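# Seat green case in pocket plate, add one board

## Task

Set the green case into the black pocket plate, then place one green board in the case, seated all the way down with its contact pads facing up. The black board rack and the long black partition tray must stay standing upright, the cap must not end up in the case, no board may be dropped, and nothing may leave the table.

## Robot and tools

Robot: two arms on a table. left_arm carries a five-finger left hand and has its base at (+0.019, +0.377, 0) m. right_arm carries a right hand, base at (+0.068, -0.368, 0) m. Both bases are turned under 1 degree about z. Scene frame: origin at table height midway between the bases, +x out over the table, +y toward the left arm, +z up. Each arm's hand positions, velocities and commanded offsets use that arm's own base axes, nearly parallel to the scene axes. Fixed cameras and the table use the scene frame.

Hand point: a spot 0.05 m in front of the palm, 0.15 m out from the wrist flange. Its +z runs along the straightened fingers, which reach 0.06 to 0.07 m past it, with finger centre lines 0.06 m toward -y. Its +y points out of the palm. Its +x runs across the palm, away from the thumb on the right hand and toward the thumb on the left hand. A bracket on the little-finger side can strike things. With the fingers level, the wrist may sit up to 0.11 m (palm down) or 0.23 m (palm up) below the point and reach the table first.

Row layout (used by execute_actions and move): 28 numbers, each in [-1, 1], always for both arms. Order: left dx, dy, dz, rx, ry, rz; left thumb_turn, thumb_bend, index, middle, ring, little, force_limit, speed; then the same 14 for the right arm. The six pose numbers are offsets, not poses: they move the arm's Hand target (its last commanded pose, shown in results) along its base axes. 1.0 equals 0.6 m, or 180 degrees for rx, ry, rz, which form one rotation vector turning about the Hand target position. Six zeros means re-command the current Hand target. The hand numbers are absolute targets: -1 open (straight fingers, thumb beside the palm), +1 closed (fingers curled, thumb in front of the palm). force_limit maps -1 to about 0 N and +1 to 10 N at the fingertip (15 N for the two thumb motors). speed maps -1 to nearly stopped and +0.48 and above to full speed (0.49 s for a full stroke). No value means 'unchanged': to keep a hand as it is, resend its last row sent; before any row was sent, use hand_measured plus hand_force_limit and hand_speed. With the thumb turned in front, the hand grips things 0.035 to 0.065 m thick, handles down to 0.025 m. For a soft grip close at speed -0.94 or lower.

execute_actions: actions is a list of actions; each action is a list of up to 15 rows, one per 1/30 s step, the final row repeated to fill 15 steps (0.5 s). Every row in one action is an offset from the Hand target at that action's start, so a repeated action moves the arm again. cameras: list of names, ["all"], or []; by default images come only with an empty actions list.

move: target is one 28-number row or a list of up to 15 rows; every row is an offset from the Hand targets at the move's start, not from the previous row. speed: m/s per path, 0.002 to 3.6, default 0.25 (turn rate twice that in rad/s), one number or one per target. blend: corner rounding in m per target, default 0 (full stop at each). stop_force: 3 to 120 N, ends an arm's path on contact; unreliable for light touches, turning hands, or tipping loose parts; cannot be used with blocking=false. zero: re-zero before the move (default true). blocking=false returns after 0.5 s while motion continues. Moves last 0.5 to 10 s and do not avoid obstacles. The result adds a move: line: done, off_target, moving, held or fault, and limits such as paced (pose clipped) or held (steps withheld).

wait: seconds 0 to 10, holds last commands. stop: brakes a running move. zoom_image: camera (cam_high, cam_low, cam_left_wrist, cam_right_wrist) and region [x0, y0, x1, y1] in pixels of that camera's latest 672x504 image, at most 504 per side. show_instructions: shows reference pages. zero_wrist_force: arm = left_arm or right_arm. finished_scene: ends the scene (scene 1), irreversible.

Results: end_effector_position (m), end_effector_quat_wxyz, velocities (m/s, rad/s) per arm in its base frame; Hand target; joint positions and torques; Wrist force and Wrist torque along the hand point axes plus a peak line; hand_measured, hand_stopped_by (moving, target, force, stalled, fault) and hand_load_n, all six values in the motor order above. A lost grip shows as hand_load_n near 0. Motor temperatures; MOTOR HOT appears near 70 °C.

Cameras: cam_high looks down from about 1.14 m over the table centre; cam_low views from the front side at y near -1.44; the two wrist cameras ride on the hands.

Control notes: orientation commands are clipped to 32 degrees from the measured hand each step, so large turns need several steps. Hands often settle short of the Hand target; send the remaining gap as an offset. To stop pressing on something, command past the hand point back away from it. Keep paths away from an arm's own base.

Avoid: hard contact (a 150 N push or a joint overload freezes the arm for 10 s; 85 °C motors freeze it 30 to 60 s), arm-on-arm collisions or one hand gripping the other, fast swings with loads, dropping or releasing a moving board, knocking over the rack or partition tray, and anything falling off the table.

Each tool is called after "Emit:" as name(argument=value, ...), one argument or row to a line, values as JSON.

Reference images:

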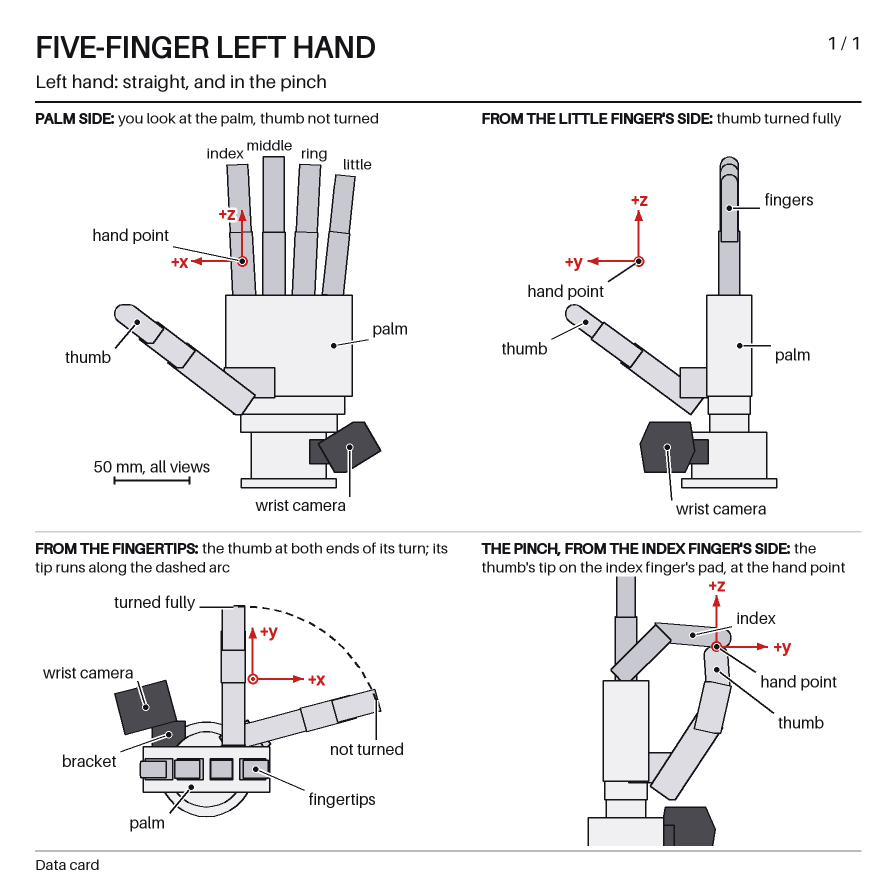

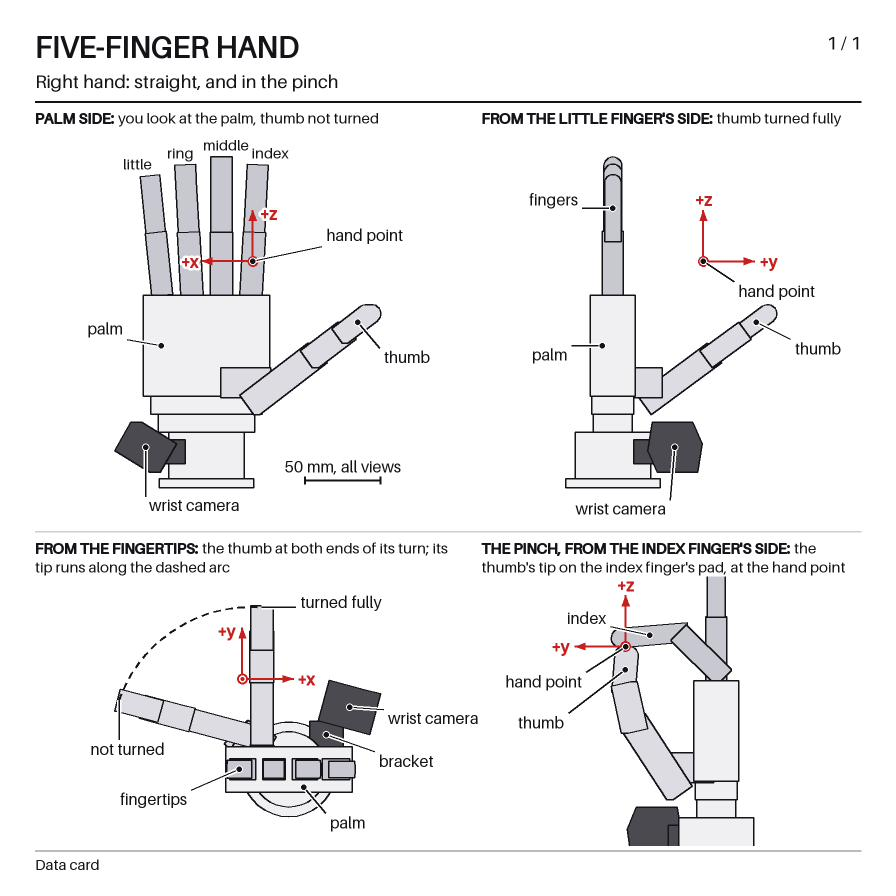

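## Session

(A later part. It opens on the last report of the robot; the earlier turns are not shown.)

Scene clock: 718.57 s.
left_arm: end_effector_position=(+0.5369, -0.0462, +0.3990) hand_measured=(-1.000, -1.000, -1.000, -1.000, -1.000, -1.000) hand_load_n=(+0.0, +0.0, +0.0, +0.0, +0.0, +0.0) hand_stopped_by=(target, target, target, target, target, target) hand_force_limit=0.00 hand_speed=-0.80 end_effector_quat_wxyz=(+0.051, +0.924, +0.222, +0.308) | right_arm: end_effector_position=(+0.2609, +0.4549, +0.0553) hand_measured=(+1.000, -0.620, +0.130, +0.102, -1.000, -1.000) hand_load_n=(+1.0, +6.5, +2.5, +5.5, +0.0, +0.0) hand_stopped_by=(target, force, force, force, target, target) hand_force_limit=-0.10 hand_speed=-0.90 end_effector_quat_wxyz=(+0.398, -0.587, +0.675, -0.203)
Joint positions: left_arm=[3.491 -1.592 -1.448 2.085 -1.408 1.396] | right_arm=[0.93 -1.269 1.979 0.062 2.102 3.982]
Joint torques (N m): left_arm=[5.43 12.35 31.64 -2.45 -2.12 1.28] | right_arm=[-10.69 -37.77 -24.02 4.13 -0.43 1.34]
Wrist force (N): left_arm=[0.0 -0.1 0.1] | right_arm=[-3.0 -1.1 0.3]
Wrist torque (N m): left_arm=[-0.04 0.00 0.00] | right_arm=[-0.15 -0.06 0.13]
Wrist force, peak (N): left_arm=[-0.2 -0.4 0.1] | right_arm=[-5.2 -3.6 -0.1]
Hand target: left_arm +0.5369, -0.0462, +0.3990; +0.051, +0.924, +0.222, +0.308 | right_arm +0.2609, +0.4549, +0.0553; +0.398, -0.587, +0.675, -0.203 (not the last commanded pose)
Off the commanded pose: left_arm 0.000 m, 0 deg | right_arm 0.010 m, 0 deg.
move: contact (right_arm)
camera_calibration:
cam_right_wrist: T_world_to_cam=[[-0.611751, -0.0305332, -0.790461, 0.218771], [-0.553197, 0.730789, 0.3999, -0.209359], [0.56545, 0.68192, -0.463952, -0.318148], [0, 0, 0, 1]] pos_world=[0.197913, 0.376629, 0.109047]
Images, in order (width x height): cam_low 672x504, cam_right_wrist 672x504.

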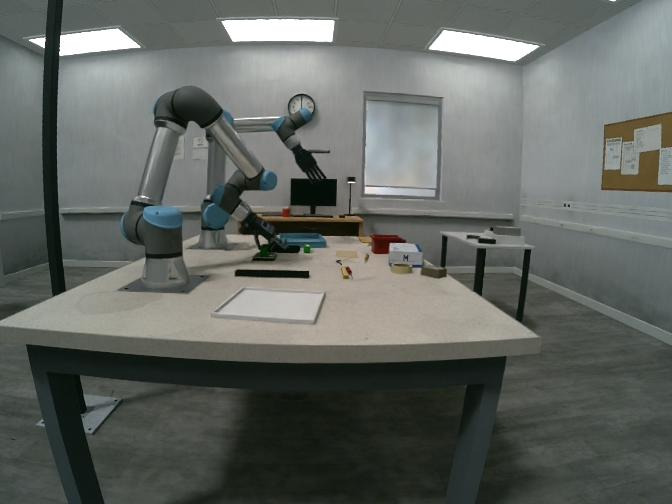

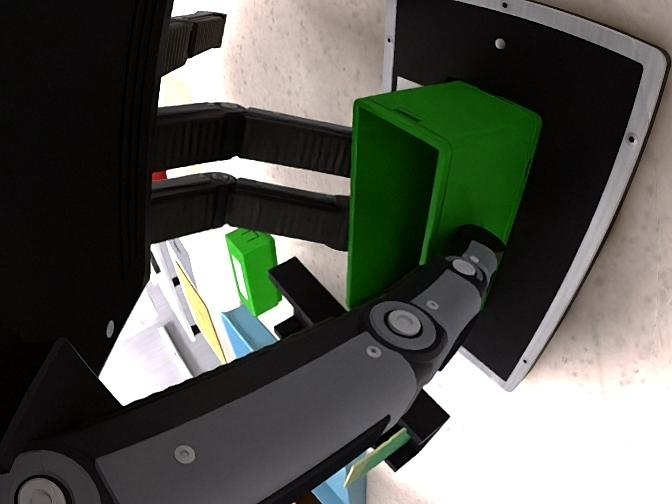

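Emit:
move(
  target=[0,0,0,0,0,0,-1,-1,-1,-1,-1,-1,0,-0.8,0,0.0013,0.0005,0,0,0,1,-0.15,0.4,0.4,-1,-1,-0.1,-0.9],
  speed=0.02,
)

Emit:
move(
  target=[0,0,0,0,0,0,-1,-1,-1,-1,-1,-1,0,-0.8,0,0,-0.03,0,0,0,1,-0.15,0.4,0.4,-1,-1,-0.1,-0.9],
  speed=0.008,
  stop_force=4,
  cameras=["cam_right_wrist","cam_low"],
)

Emit:
zoom_image(
  camera="cam_right_wrist",
  region=[430, 50, 590, 210],
)

Emit:
zoom_image(
  camera="cam_low",
  region=[245, 220, 285, 265],
)

Scene clock: 736.30 s.
left_arm: end_effector_position=(+0.5369, -0.0462, +0.3990) hand_measured=(-1.000, -1.000, -1.000, -1.000, -1.000, -1.000) hand_load_n=(+0.0, +0.0, +0.0, +0.0, +0.0, +0.0) hand_stopped_by=(target, target, target, target, target, target) hand_force_limit=0.00 hand_speed=-0.80 end_effector_quat_wxyz=(+0.051, +0.924, +0.222, +0.308) | right_arm: end_effector_position=(+0.2609, +0.4556, +0.0556) hand_measured=(+1.000, -0.620, +0.130, +0.102, -1.000, -1.000) hand_load_n=(+0.0, +7.0, +2.0, +5.0, +0.0, +0.0) hand_stopped_by=(target, force, force, force, target, target) hand_force_limit=-0.10 hand_speed=-0.90 end_effector_quat_wxyz=(+0.398, -0.587, +0.675, -0.203)
Joint positions: left_arm=[3.491 -1.592 -1.448 2.085 -1.408 1.396] | right_arm=[0.931 -1.268 1.976 0.064 2.103 3.983]
Joint torques (N m): left_arm=[5.07 13.27 31.11 -2.34 -2.05 1.22] | right_arm=[12.9 -15.56 -25.8 3.65 2.03 2.84]
Wrist force (N): left_arm=[0.1 -0.3 0.2] | right_arm=[0.3 0.4 0.9]
Wrist torque (N m): left_arm=[-0.07 -0.02 0.01] | right_arm=[-0.11 -0.10 0.09]
Wrist force, peak (N): left_arm=[-0.2 -0.6 0.1] | right_arm=[-3.0 -1.5 0.3]
Hand target: left_arm +0.5369, -0.0462, +0.3990; +0.051, +0.924, +0.222, +0.308 | right_arm +0.2609, +0.4557, +0.0556; +0.398, -0.587, +0.675, -0.203
Off the commanded pose: left_arm 0.000 m, 0 deg | right_arm 0.000 m, 0 deg.
move: done

Scene clock: 737.67 s.
left_arm: end_effector_position=(+0.5369, -0.0462, +0.3990) hand_measured=(-1.000, -1.000, -1.000, -1.000, -1.000, -1.000) hand_load_n=(+0.0, +0.0, +0.0, +0.5, +0.0, +0.0) hand_stopped_by=(target, target, target, target, target, target) hand_force_limit=0.00 hand_speed=-0.80 end_effector_quat_wxyz=(+0.051, +0.924, +0.222, +0.308) | right_arm: end_effector_position=(+0.2610, +0.4558, +0.0551) hand_measured=(+1.000, -0.620, +0.130, +0.102, -1.000, -1.000) hand_load_n=(+0.5, +6.5, +2.5, +5.5, +0.0, +0.0) hand_stopped_by=(target, force, force, force, target, target) hand_force_limit=-0.10 hand_speed=-0.90 end_effector_quat_wxyz=(+0.398, -0.587, +0.675, -0.203)
Joint positions: left_arm=[3.491 -1.592 -1.448 2.085 -1.408 1.396] | right_arm=[0.931 -1.267 1.977 0.062 2.103 3.983]
Joint torques (N m): left_arm=[4.62 13.6 32.1 -2.33 -2.17 1.26] | right_arm=[9.04 -37.5 -25.42 3.79 -1.67 0.54]
Wrist force (N): left_arm=[-0.1 -0.2 0.0] | right_arm=[-0.2 -2.8 -0.7]
Wrist torque (N m): left_arm=[-0.05 0.00 0.00] | right_arm=[-0.24 -0.09 0.06]
Wrist force, peak (N): left_arm=[0.0 -0.4 0.0] | right_arm=[-1.5 -6.6 -1.6]
Hand target: left_arm +0.5369, -0.0462, +0.3990; +0.051, +0.924, +0.222, +0.308 | right_arm +0.2610, +0.4558, +0.0551; +0.398, -0.587, +0.675, -0.203 (not the last commanded pose)
Off the commanded pose: left_arm 0.000 m, 0 deg | right_arm 0.017 m, 0 deg.
move: contact (right_arm)
camera_calibration:
cam_right_wrist: T_world_to_cam=[[-0.611715, -0.0305768, -0.790487, 0.218649], [-0.553277, 0.730737, 0.399885, -0.209827], [0.565411, 0.681974, -0.46392, -0.318803], [0, 0, 0, 1]] pos_world=[0.197914, 0.377429, 0.108847]
Images, in order (width x height): cam_low 672x504, cam_right_wrist 672x504.

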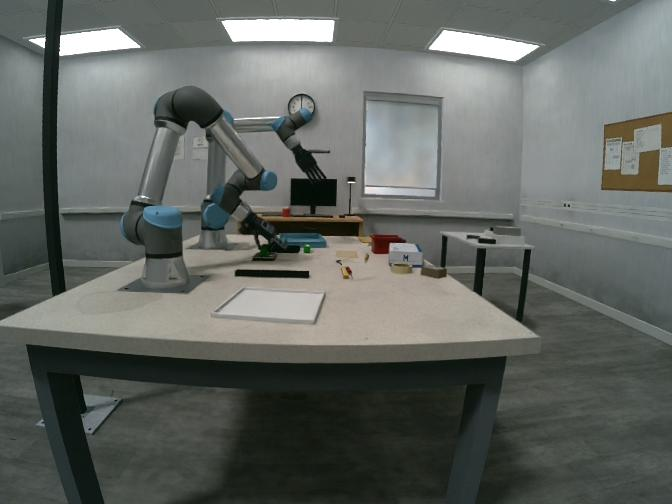

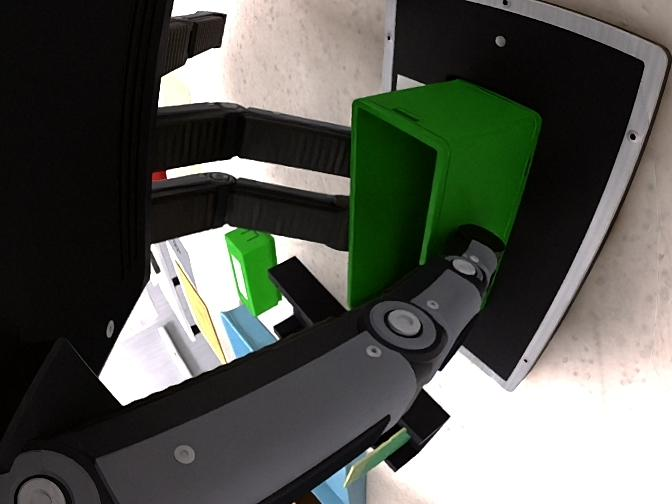

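Scaled by 3.150 from the camera's 672x504 image, which has a finer 960x720 frame.

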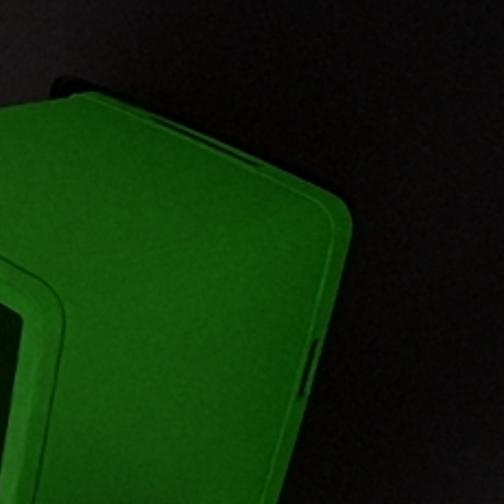

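Scaled by 11.200.

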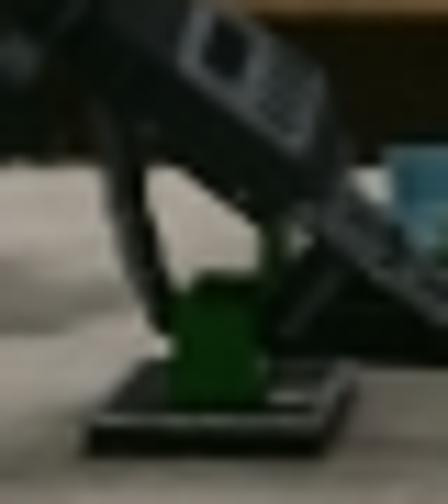

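Emit:
zoom_image(
  camera="cam_right_wrist",
  region=[435, 65, 485, 115],
)

Emit:
zoom_image(
  camera="cam_right_wrist",
  region=[500, 90, 560, 150],
)

Emit:
zoom_image(
  camera="cam_right_wrist",
  region=[470, 190, 530, 250],
)

Scaled by 10.080 from the camera's 672x504 image, which has a finer 960x720 frame.

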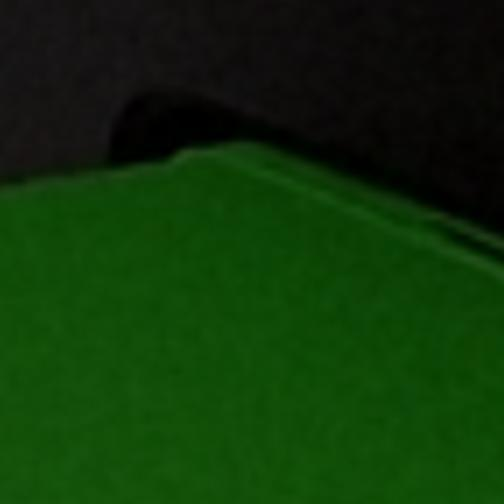

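Scaled by 8.400 from the camera's 672x504 image, which has a finer 960x720 frame.

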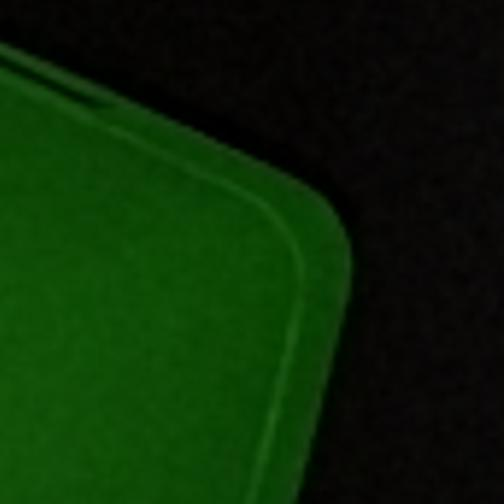

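Scaled by 8.400 from the camera's 672x504 image, which has a finer 960x720 frame.

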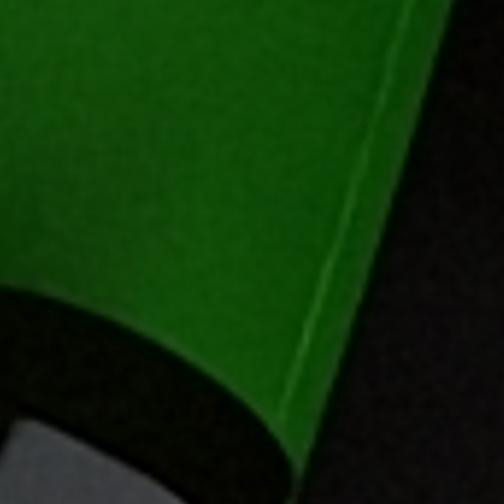

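Emit:
move(
  target=[
    [0,0,0,0,0,0,-1,-1,-1,-1,-1,-1,0,-0.8,0,0,0.002,0,0,0,1,-0.15,0.4,0.4,-1,-1,-0.1,-0.9],
    [0,0,0,0,0,0,-1,-1,-1,-1,-1,-1,0,-0.8,0.0013,-0.0005,0.002,0,0,0,1,-0.15,0.4,0.4,-1,-1,-0.1,-0.9],
  ],
  speed=0.02,
)

Emit:
move(
  target=[0,0,0,0,0,0,-1,-1,-1,-1,-1,-1,0,-0.8,0,0,-0.03,0,0,0,1,-0.15,0.4,0.4,-1,-1,-0.1,-0.9],
  speed=0.008,
  stop_force=3,
  cameras=["cam_right_wrist"],
)

Emit:
zoom_image(
  camera="cam_right_wrist",
  region=[430, 50, 590, 210],
)

Emit:
zoom_image(
  camera="cam_right_wrist",
  region=[500, 90, 560, 150],
)

Scene clock: 746.90 s.
left_arm: end_effector_position=(+0.5369, -0.0462, +0.3990) hand_measured=(-1.000, -1.000, -1.000, -1.000, -1.000, -1.000) hand_load_n=(+0.0, +0.0, +0.0, +0.0, +0.0, +0.5) hand_stopped_by=(target, target, target, target, target, target) hand_force_limit=0.00 hand_speed=-0.80 end_effector_quat_wxyz=(+0.051, +0.924, +0.222, +0.308) | right_arm: end_effector_position=(+0.2615, +0.4556, +0.0563) hand_measured=(+1.000, -0.620, +0.130, +0.102, -1.000, -1.000) hand_load_n=(+0.5, +7.0, +2.0, +5.0, +0.0, +0.0) hand_stopped_by=(target, force, force, force, target, target) hand_force_limit=-0.10 hand_speed=-0.90 end_effector_quat_wxyz=(+0.397, -0.587, +0.675, -0.203) end_effector_velocity=(+0.002, +0.000, +0.000) end_effector_angular_velocity=(+0.001, +0.000, +0.000)
Joint positions: left_arm=[3.491 -1.592 -1.448 2.085 -1.408 1.396] | right_arm=[0.929 -1.269 1.976 0.065 2.102 3.982]
Joint velocities: left_arm=[within noise] | right_arm=[-0.005 -0.001 0 -0.002 -0.004 -0.004]
Joint torques (N m): left_arm=[4.98 13.27 31.64 -2.33 -2.23 1.26] | right_arm=[-10.81 -39.45 -17.9 -0.55 -1.29 -2.73]
Wrist force (N): left_arm=[0.1 -0.3 -0.1] | right_arm=[0.5 0.4 0.9]
Wrist torque (N m): left_arm=[-0.05 -0.02 0.02] | right_arm=[-0.12 -0.13 0.21]
Wrist force, peak (N): left_arm=[-0.1 -0.5 0.0] | right_arm=[-0.6 -3.0 -1.0]
Hand target: left_arm +0.5369, -0.0462, +0.3990; +0.051, +0.924, +0.222, +0.308 | right_arm +0.2617, +0.4555, +0.0563; +0.398, -0.587, +0.675, -0.203
Off the commanded pose: left_arm 0.000 m, 0 deg | right_arm 0.000 m, 0 deg.
move: done

Scene clock: 749.60 s.
left_arm: end_effector_position=(+0.5369, -0.0462, +0.3990) hand_measured=(-1.000, -1.000, -1.000, -1.000, -1.000, -1.000) hand_load_n=(+0.0, +0.0, +0.0, +0.0, -0.5, +0.0) hand_stopped_by=(target, target, target, target, target, target) hand_force_limit=0.00 hand_speed=-0.80 end_effector_quat_wxyz=(+0.051, +0.924, +0.222, +0.308) | right_arm: end_effector_position=(+0.2617, +0.4555, +0.0452) hand_measured=(+1.000, -0.620, +0.130, +0.102, -1.000, -1.000) hand_load_n=(+1.0, +7.0, +2.0, +4.5, +0.0, +0.0) hand_stopped_by=(target, force, force, force, target, target) hand_force_limit=-0.10 hand_speed=-0.90 end_effector_quat_wxyz=(+0.398, -0.587, +0.675, -0.203)
Joint positions: left_arm=[3.491 -1.592 -1.448 2.085 -1.408 1.396] | right_arm=[0.929 -1.25 1.986 0.035 2.101 3.981]
Joint torques (N m): left_arm=[4.25 13.62 31.57 -2.46 -2.09 1.12] | right_arm=[-10.1 -39.34 -25.49 3.52 -0.66 -2.77]
Wrist force (N): left_arm=[-0.1 -0.4 0.2] | right_arm=[-0.5 -0.8 0.2]
Wrist torque (N m): left_arm=[-0.09 0.01 0.01] | right_arm=[-0.11 -0.03 0.16]
Wrist force, peak (N): left_arm=[-0.1 -0.4 0.2] | right_arm=[-2.0 -4.1 -3.8]
Hand target: left_arm +0.5369, -0.0462, +0.3990; +0.051, +0.924, +0.222, +0.308 | right_arm +0.2617, +0.4555, +0.0452; +0.398, -0.587, +0.675, -0.203 (not the last commanded pose)
Off the commanded pose: left_arm 0.000 m, 0 deg | right_arm 0.007 m, 0 deg.
move: contact (right_arm)
camera_calibration:
cam_right_wrist: T_world_to_cam=[[-0.611715, -0.0305768, -0.790487, 0.211304], [-0.553277, 0.730737, 0.399885, -0.205206], [0.565411, 0.681974, -0.46392, -0.323644], [0, 0, 0, 1]] pos_world=[0.198714, 0.377129, 0.098947]
Images, in order (width x height): cam_right_wrist 672x504.

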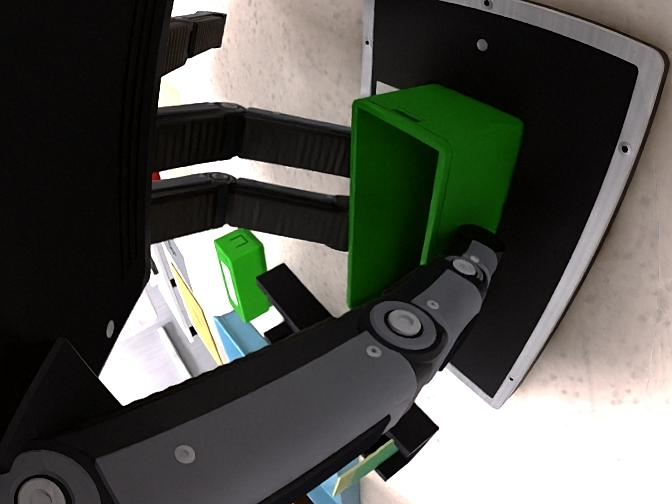

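Scaled by 3.150 from the camera's 672x504 image, which has a finer 960x720 frame.

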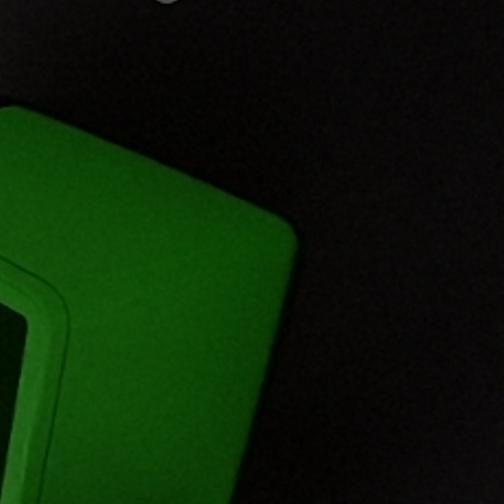

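Scaled by 8.400 from the camera's 672x504 image, which has a finer 960x720 frame.

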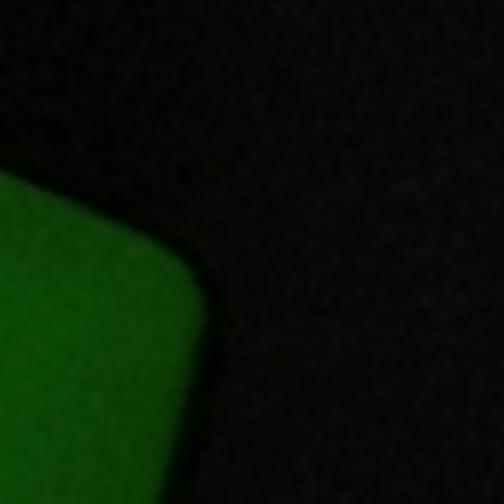

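Emit:
move(
  target=[0,0,0,0,0,0,-1,-1,-1,-1,-1,-1,0,-0.8,0,0,0,0,0,0,1,-0.8,-0.12,-0.12,-1,-1,0,-0.8],
  speed=0.02,
  cameras=["cam_right_wrist"],
)

Emit:
zoom_image(
  camera="cam_right_wrist",
  region=[320, 60, 560, 300],
)

Scene clock: 756.63 s.
left_arm: end_effector_position=(+0.5369, -0.0462, +0.3990) hand_measured=(-1.000, -1.000, -1.000, -1.000, -1.000, -1.000) hand_load_n=(+0.0, +0.0, +0.0, +0.0, +0.0, +0.0) hand_stopped_by=(target, target, target, target, target, target) hand_force_limit=0.00 hand_speed=-0.80 end_effector_quat_wxyz=(+0.051, +0.924, +0.222, +0.308) | right_arm: end_effector_position=(+0.2617, +0.4555, +0.0452) hand_measured=(+1.000, -0.800, -0.120, -0.120, -1.000, -1.000) hand_load_n=(+0.0, +0.0, +0.0, -2.0, -0.5, -0.5) hand_stopped_by=(target, target, target, target, target, target) hand_force_limit=0.00 hand_speed=-0.80 end_effector_quat_wxyz=(+0.398, -0.587, +0.675, -0.203)
Joint positions: left_arm=[3.491 -1.592 -1.448 2.085 -1.408 1.396] | right_arm=[0.929 -1.25 1.986 0.035 2.101 3.981]
Joint torques (N m): left_arm=[4.22 13.35 31.71 -2.4 -2.11 1.06] | right_arm=[-10.82 -33.87 -22.65 2.05 1.68 -2.31]
Wrist force (N): left_arm=[-0.2 -0.3 0.0] | right_arm=[-0.7 -1.6 -2.2]
Wrist torque (N m): left_arm=[-0.05 0.02 -0.01] | right_arm=[-0.10 -0.04 0.15]
Wrist force, peak (N): left_arm=[0.0 -0.4 -0.2] | right_arm=[-0.8 -1.5 -2.4]
Hand target: left_arm +0.5369, -0.0462, +0.3990; +0.051, +0.924, +0.222, +0.308 | right_arm +0.2617, +0.4555, +0.0452; +0.398, -0.587, +0.675, -0.203
Off the commanded pose: left_arm 0.000 m, 0 deg | right_arm 0.000 m, 0 deg.
move: done
camera_calibration:
cam_right_wrist: T_world_to_cam=[[-0.61167, -0.030523, -0.790524, 0.211278], [-0.553299, 0.73071, 0.399903, -0.205193], [0.565438, 0.682005, -0.463842, -0.323669], [0, 0, 0, 1]] pos_world=[0.198714, 0.377129, 0.0989471]
Images, in order (width x height): cam_right_wrist 672x504.

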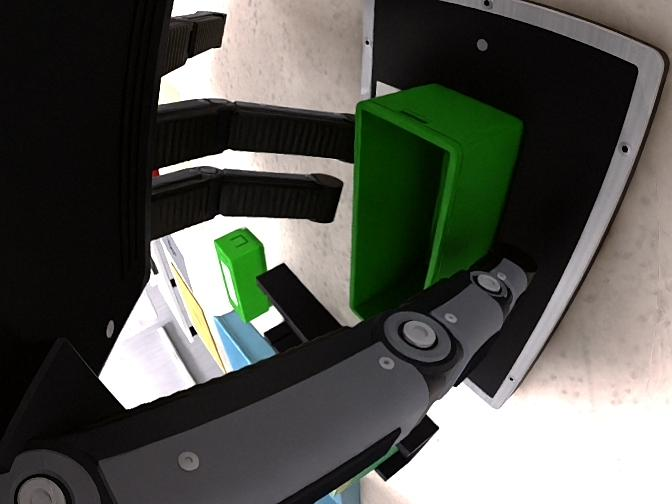

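Scaled by 2.100 from the camera's 672x504 image, which has a finer 960x720 frame.

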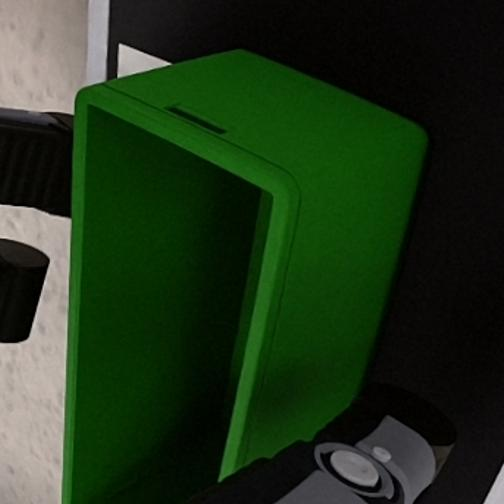

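Emit:
move(
  target=[0,0,0,0,0,0,-1,-1,-1,-1,-1,-1,0,-0.8,0,0,0.01,0,0,0,1,-0.8,-0.12,-0.12,-1,-1,0,-0.8],
  speed=0.03,
  cameras=["cam_right_wrist"],
)

Emit:
zoom_image(
  camera="cam_right_wrist",
  region=[320, 60, 560, 300],
)

Scene clock: 765.67 s.
left_arm: end_effector_position=(+0.5369, -0.0462, +0.3990) hand_measured=(-1.000, -1.000, -1.000, -1.000, -1.000, -1.000) hand_load_n=(+0.0, +0.0, +0.0, +0.0, +0.0, +0.0) hand_stopped_by=(target, target, target, target, target, target) hand_force_limit=0.00 hand_speed=-0.80 end_effector_quat_wxyz=(+0.051, +0.924, +0.222, +0.308) | right_arm: end_effector_position=(+0.2617, +0.4555, +0.0511) hand_measured=(+1.000, -0.800, -0.120, -0.120, -1.000, -1.000) hand_load_n=(+0.0, +0.0, +0.0, +0.0, +0.0, +0.0) hand_stopped_by=(target, target, target, target, target, target) hand_force_limit=0.00 hand_speed=-0.80 end_effector_quat_wxyz=(+0.398, -0.587, +0.675, -0.203)
Joint positions: left_arm=[3.491 -1.592 -1.448 2.085 -1.408 1.396] | right_arm=[0.929 -1.26 1.981 0.051 2.101 3.981]
Joint torques (N m): left_arm=[4.57 13.63 31.59 -2.39 -2.12 1.1] | right_arm=[-11.18 -38.57 -25.55 3.58 2.08 -2.65]
Wrist force (N): left_arm=[0.0 -0.2 0.2] | right_arm=[0.2 0.6 0.8]
Wrist torque (N m): left_arm=[-0.06 -0.01 0.01] | right_arm=[-0.07 -0.09 0.21]
Wrist force, peak (N): left_arm=[0.1 -0.3 0.3] | right_arm=[-0.8 -1.7 -2.3]
Hand target: left_arm +0.5369, -0.0462, +0.3990; +0.051, +0.924, +0.222, +0.308 | right_arm +0.2617, +0.4555, +0.0512; +0.398, -0.587, +0.675, -0.203
Off the commanded pose: left_arm 0.000 m, 0 deg | right_arm 0.000 m, 0 deg.
move: done
camera_calibration:
cam_right_wrist: T_world_to_cam=[[-0.61167, -0.030523, -0.790524, 0.215942], [-0.553299, 0.73071, 0.399903, -0.207553], [0.565438, 0.682005, -0.463842, -0.320932], [0, 0, 0, 1]] pos_world=[0.198714, 0.377129, 0.104847]
Images, in order (width x height): cam_right_wrist 672x504.

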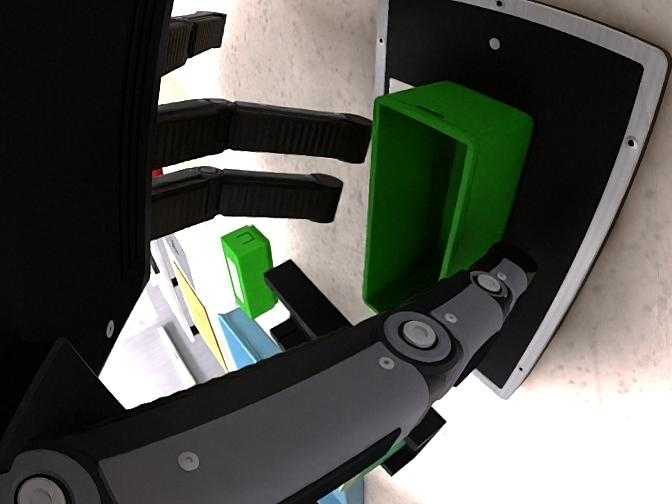

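Scaled by 2.100 from the camera's 672x504 image, which has a finer 960x720 frame.

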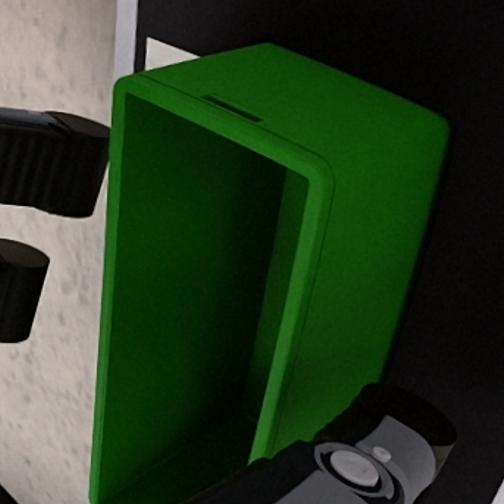

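Emit:
move(
  target=[
    [0,0,0,0,0,0,-1,-1,-1,-1,-1,-1,0,-0.8,0,0,0.15,0,0,0,1,-0.8,-0.12,-0.12,-1,-1,0,-0.8],
    [0,0,0,0,0,0,-1,-1,-1,-1,-1,-1,0,-0.8,0.02,0,0.22,-0.045,-0.02,0,-1,-1,-1,-1,-1,-1,0,0],
  ],
  speed=[0.1,0.2],
  cameras=["cam_right_wrist","cam_high","cam_low"],
)

Emit:
zoom_image(
  camera="cam_right_wrist",
  region=[260, 60, 560, 360],
)

Scene clock: 784.93 s.
left_arm: end_effector_position=(+0.5369, -0.0462, +0.3990) hand_measured=(-1.000, -1.000, -1.000, -1.000, -1.000, -1.000) hand_load_n=(+0.0, +0.0, +0.0, +0.0, +0.0, +0.0) hand_stopped_by=(target, target, target, target, target, target) hand_force_limit=0.00 hand_speed=-0.80 end_effector_quat_wxyz=(+0.051, +0.924, +0.222, +0.308) | right_arm: end_effector_position=(+0.2737, +0.4555, +0.1832) hand_measured=(-1.000, -1.000, -1.000, -1.000, -1.000, -1.000) hand_load_n=(+0.0, +0.0, +0.0, +0.0, +0.0, +0.0) hand_stopped_by=(target, target, target, target, target, target) hand_force_limit=0.00 hand_speed=0.00 end_effector_quat_wxyz=(-0.376, +0.607, -0.646, +0.269)
Joint positions: left_arm=[3.491 -1.592 -1.448 2.085 -1.408 1.396] | right_arm=[0.97 -1.363 1.727 0.443 2.225 3.903]
Joint torques (N m): left_arm=[3.84 13.5 31.72 -2.32 -2.1 1] | right_arm=[12.02 -14.68 -25.82 3.17 2.07 -2.48]
Wrist force (N): left_arm=[0.1 0.0 0.1] | right_arm=[0.1 0.0 0.6]
Wrist torque (N m): left_arm=[-0.03 -0.01 0.00] | right_arm=[-0.19 -0.05 0.12]
Wrist force, peak (N): left_arm=[0.2 -0.5 0.0] | right_arm=[0.5 0.8 1.1]
Hand target: left_arm +0.5369, -0.0462, +0.3990; +0.051, +0.924, +0.222, +0.308 | right_arm +0.2737, +0.4555, +0.1832; -0.376, +0.607, -0.646, +0.269
Off the commanded pose: left_arm 0.000 m, 0 deg | right_arm 0.000 m, 0 deg.
move: done
camera_calibration:
cam_right_wrist: T_world_to_cam=[[-0.561185, -0.144275, -0.815019, 0.370269], [-0.573962, 0.777308, 0.257605, -0.243233], [0.596355, 0.612354, -0.519022, -0.233061], [0, 0, 0, 1]] pos_world=[0.20717, 0.385203, 0.243471]
Images, in order (width x height): cam_high 672x504, cam_low 672x504, cam_right_wrist 672x504.

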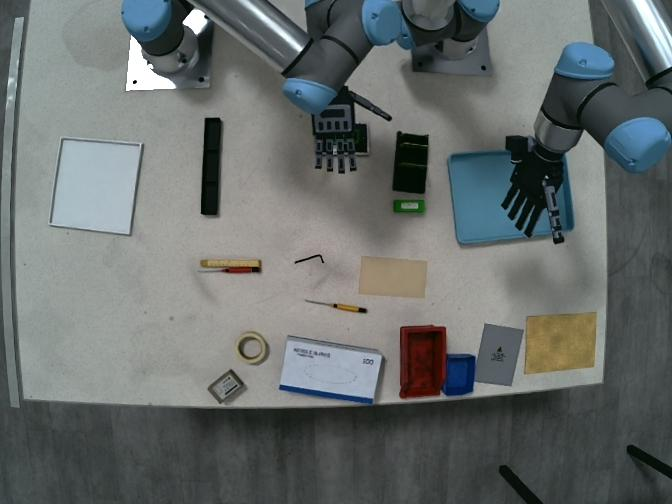

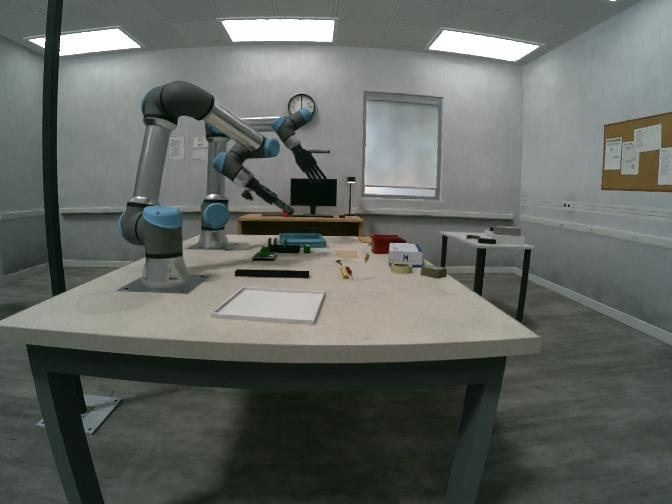

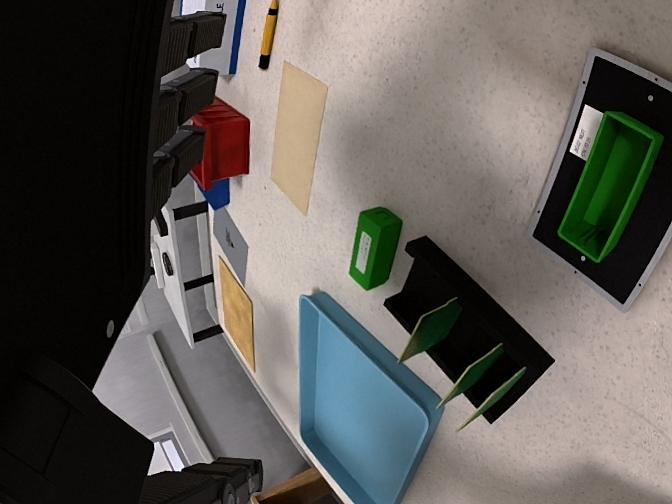

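Scaled by 1.680 from the camera's 672x504 image, which has a finer 960x720 frame.

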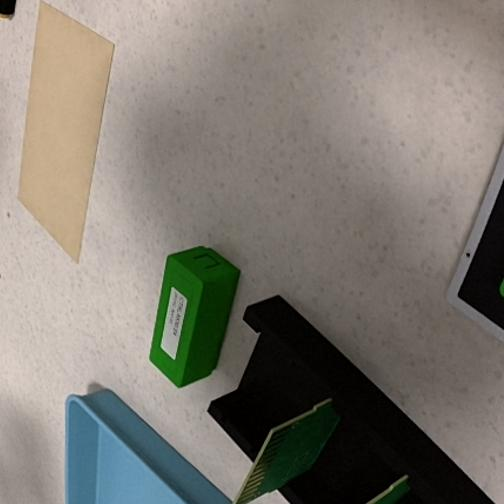

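Emit:
zoom_image(
  camera="cam_right_wrist",
  region=[540, 80, 672, 280],
)

Emit:
zoom_image(
  camera="cam_right_wrist",
  region=[380, 230, 560, 440],
)

Emit:
zoom_image(
  camera="cam_low",
  region=[240, 225, 325, 270],
)

Scaled by 2.520 from the camera's 672x504 image, which has a finer 960x720 frame.

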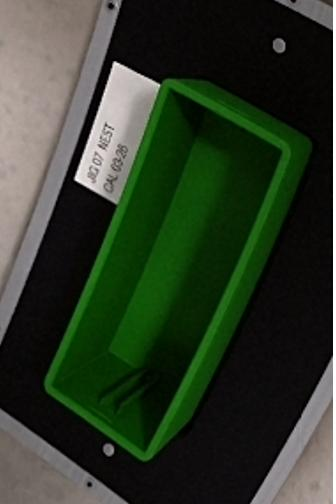

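Scaled by 2.400 from the camera's 672x504 image, which has a finer 960x720 frame.

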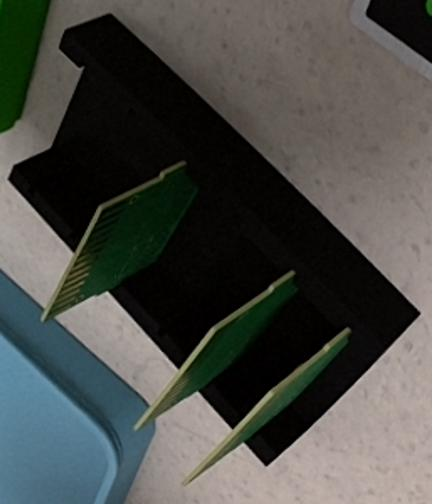

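Scaled by 5.929.

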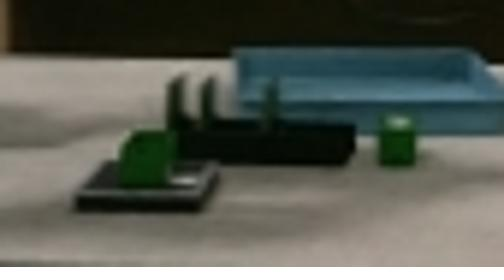

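Emit:
move(
  target=[
    [0,0,0,0,0,0,-1,-1,-1,-1,-1,-1,0,-0.8,0.0842,0.2908,-0.02,-0.051,-0.0017,-0.0227,1,-0.55,0,0,-1,-1,0,0],
    [0,0,0,0,0,0,-1,-1,-1,-1,-1,-1,0,-0.8,0.0842,0.2908,-0.1053,-0.051,-0.0017,-0.0227,1,-0.55,0,0,-1,-1,0,0],
  ],
  speed=0.2,
  cameras=["cam_right_wrist","cam_high","cam_low"],
)

Emit:
zoom_image(
  camera="cam_right_wrist",
  region=[300, 100, 620, 420],
)

Emit:
zoom_image(
  camera="cam_low",
  region=[240, 200, 325, 270],
)

Scene clock: 867.83 s.
left_arm: end_effector_position=(+0.5369, -0.0462, +0.3990) hand_measured=(-1.000, -1.000, -1.000, -1.000, -1.000, -1.000) hand_load_n=(+0.0, +0.0, -0.5, +0.0, +0.0, +0.0) hand_stopped_by=(target, target, target, target, target, target) hand_force_limit=0.00 hand_speed=-0.80 end_effector_quat_wxyz=(+0.051, +0.924, +0.222, +0.308) | right_arm: end_effector_position=(+0.3242, +0.6300, +0.1202) hand_measured=(+1.000, -0.550, +0.000, +0.000, -1.000, -1.000) hand_load_n=(+0.0, +0.0, +0.0, +0.0, +0.0, +0.0) hand_stopped_by=(target, target, target, target, target, target) hand_force_limit=0.00 hand_speed=0.00 end_effector_quat_wxyz=(-0.318, +0.611, -0.643, +0.334)
Joint positions: left_arm=[3.491 -1.592 -1.448 2.085 -1.408 1.396] | right_arm=[1.111 -0.733 0.95 0.836 2.42 4.065]
Joint torques (N m): left_arm=[4.2 13.63 31.28 -2.28 -2.1 0.99] | right_arm=[-8.55 -37.25 -10.37 -0.36 -0.95 -2.96]
Wrist force (N): left_arm=[0.1 -0.1 0.0] | right_arm=[0.1 -0.2 0.7]
Wrist torque (N m): left_arm=[-0.03 -0.02 0.01] | right_arm=[-0.22 -0.06 0.08]
Wrist force, peak (N): left_arm=[0.1 -0.6 0.0] | right_arm=[0.1 0.5 1.4]
Hand target: left_arm +0.5369, -0.0462, +0.3990; +0.051, +0.924, +0.222, +0.308 | right_arm +0.3243, +0.6300, +0.1201; -0.318, +0.611, -0.643, +0.334
Off the commanded pose: left_arm 0.000 m, 0 deg | right_arm 0.000 m, 0 deg.
move: done
camera_calibration:
cam_right_wrist: T_world_to_cam=[[-0.570326, -0.23256, -0.78781, 0.427649], [-0.516992, 0.846923, 0.12426, -0.379955], [0.638316, 0.47816, -0.603254, -0.321697], [0, 0, 0, 1]] pos_world=[0.25281, 0.575069, 0.190054]
Images, in order (width x height): cam_high 672x504, cam_low 672x504, cam_right_wrist 672x504.

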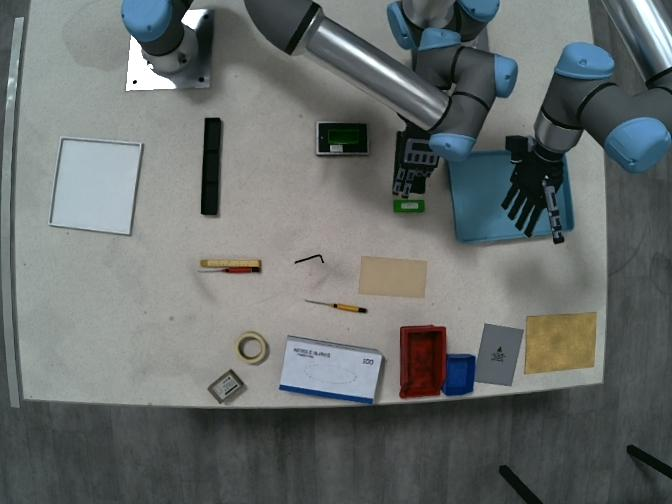

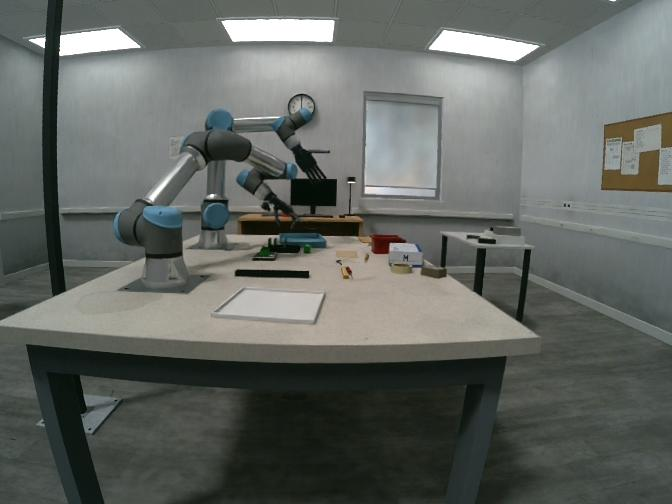

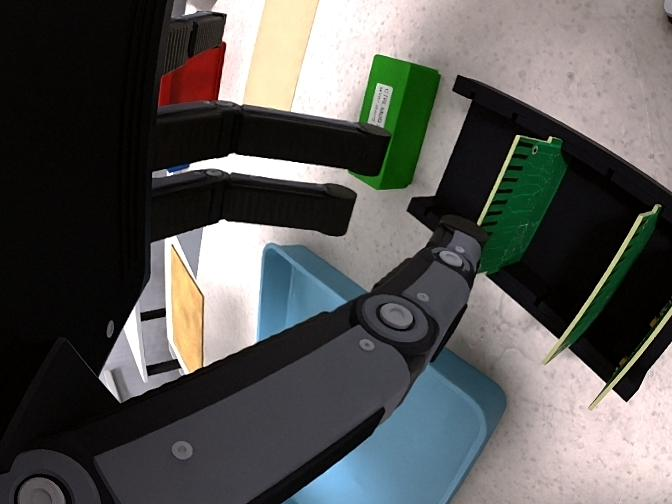

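Scaled by 1.575 from the camera's 672x504 image, which has a finer 960x720 frame.

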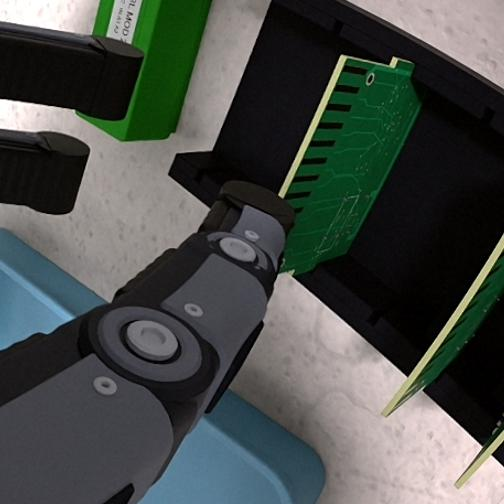

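Scaled by 5.929.

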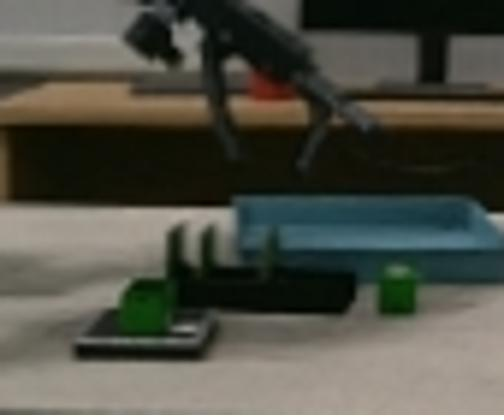

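Emit:
move(
  target=[0,0,0,0,0,0,-1,-1,-1,-1,-1,-1,0,-0.8,0.002,0.0017,-0.0820,0,0,0,1,-0.55,0,0,-1,-1,0,0],
  speed=0.08,
  stop_force=4,
  cameras=["cam_right_wrist","cam_low"],
)

Emit:
zoom_image(
  camera="cam_right_wrist",
  region=[320, 100, 560, 340],
)

Emit:
zoom_image(
  camera="cam_low",
  region=[250, 210, 310, 270],
)

Scene clock: 879.20 s.
left_arm: end_effector_position=(+0.5369, -0.0462, +0.3990) hand_measured=(-1.000, -1.000, -1.000, -1.000, -1.000, -1.000) hand_load_n=(+0.0, +0.0, +0.0, +0.0, +0.0, +0.0) hand_stopped_by=(target, target, target, target, target, target) hand_force_limit=0.00 hand_speed=-0.80 end_effector_quat_wxyz=(+0.051, +0.924, +0.222, +0.308) | right_arm: end_effector_position=(+0.3255, +0.6310, +0.0709) hand_measured=(+1.000, -0.550, +0.000, +0.000, -1.000, -1.000) hand_load_n=(+0.0, +0.0, +0.0, +0.0, +0.0, +0.0) hand_stopped_by=(target, target, target, target, target, target) hand_force_limit=0.00 hand_speed=0.00 end_effector_quat_wxyz=(-0.318, +0.611, -0.643, +0.334)
Joint positions: left_arm=[3.491 -1.592 -1.448 2.085 -1.408 1.396] | right_arm=[1.109 -0.693 1.006 0.739 2.42 4.064]
Joint torques (N m): left_arm=[3.92 14.07 31.28 -2.07 -2.11 0.82] | right_arm=[-10.41 -37.63 -8.48 -0.52 -0.77 -2.64]
Wrist force (N): left_arm=[0.0 -0.1 0.1] | right_arm=[0.1 0.1 0.7]
Wrist torque (N m): left_arm=[-0.03 0.01 0.00] | right_arm=[-0.15 -0.06 0.11]
Wrist force, peak (N): left_arm=[-0.2 -0.5 0.2] | right_arm=[0.1 -0.3 1.1]
Hand target: left_arm +0.5369, -0.0462, +0.3990; +0.051, +0.924, +0.222, +0.308 | right_arm +0.3255, +0.6310, +0.0709; -0.318, +0.611, -0.643, +0.334
Off the commanded pose: left_arm 0.000 m, 0 deg | right_arm 0.000 m, 0 deg.
move: done
camera_calibration:
cam_right_wrist: T_world_to_cam=[[-0.570382, -0.232504, -0.787786, 0.389705], [-0.516892, 0.846982, 0.124272, -0.374116], [0.638347, 0.478083, -0.603283, -0.352641], [0, 0, 0, 1]] pos_world=[0.25401, 0.576069, 0.140754]
Images, in order (width x height): cam_low 672x504, cam_right_wrist 672x504.

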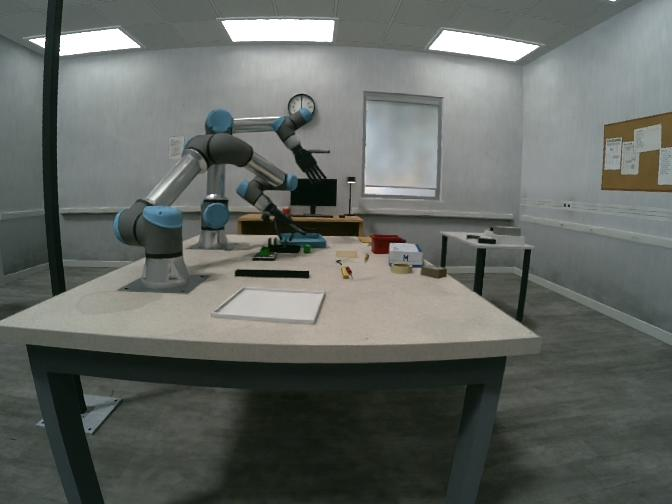

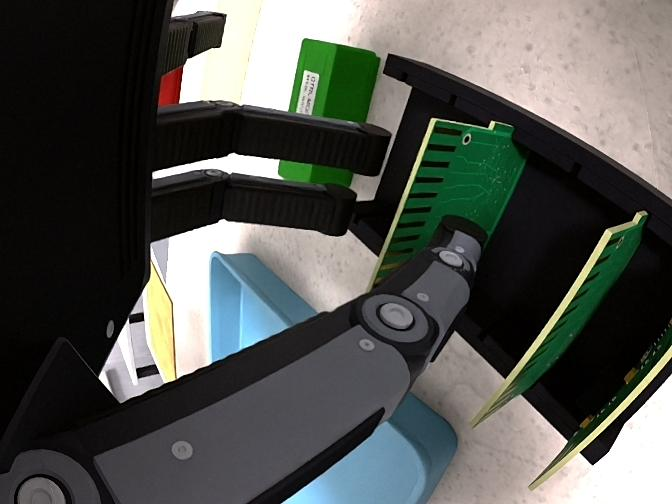

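Scaled by 2.100 from the camera's 672x504 image, which has a finer 960x720 frame.

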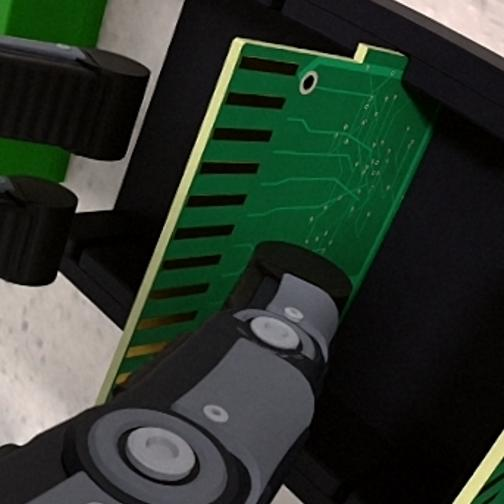

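Scaled by 8.400.

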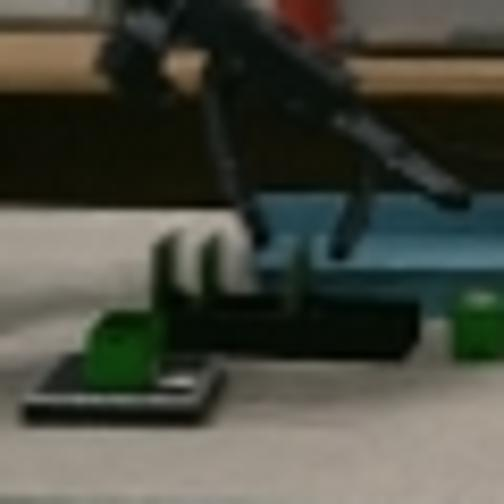

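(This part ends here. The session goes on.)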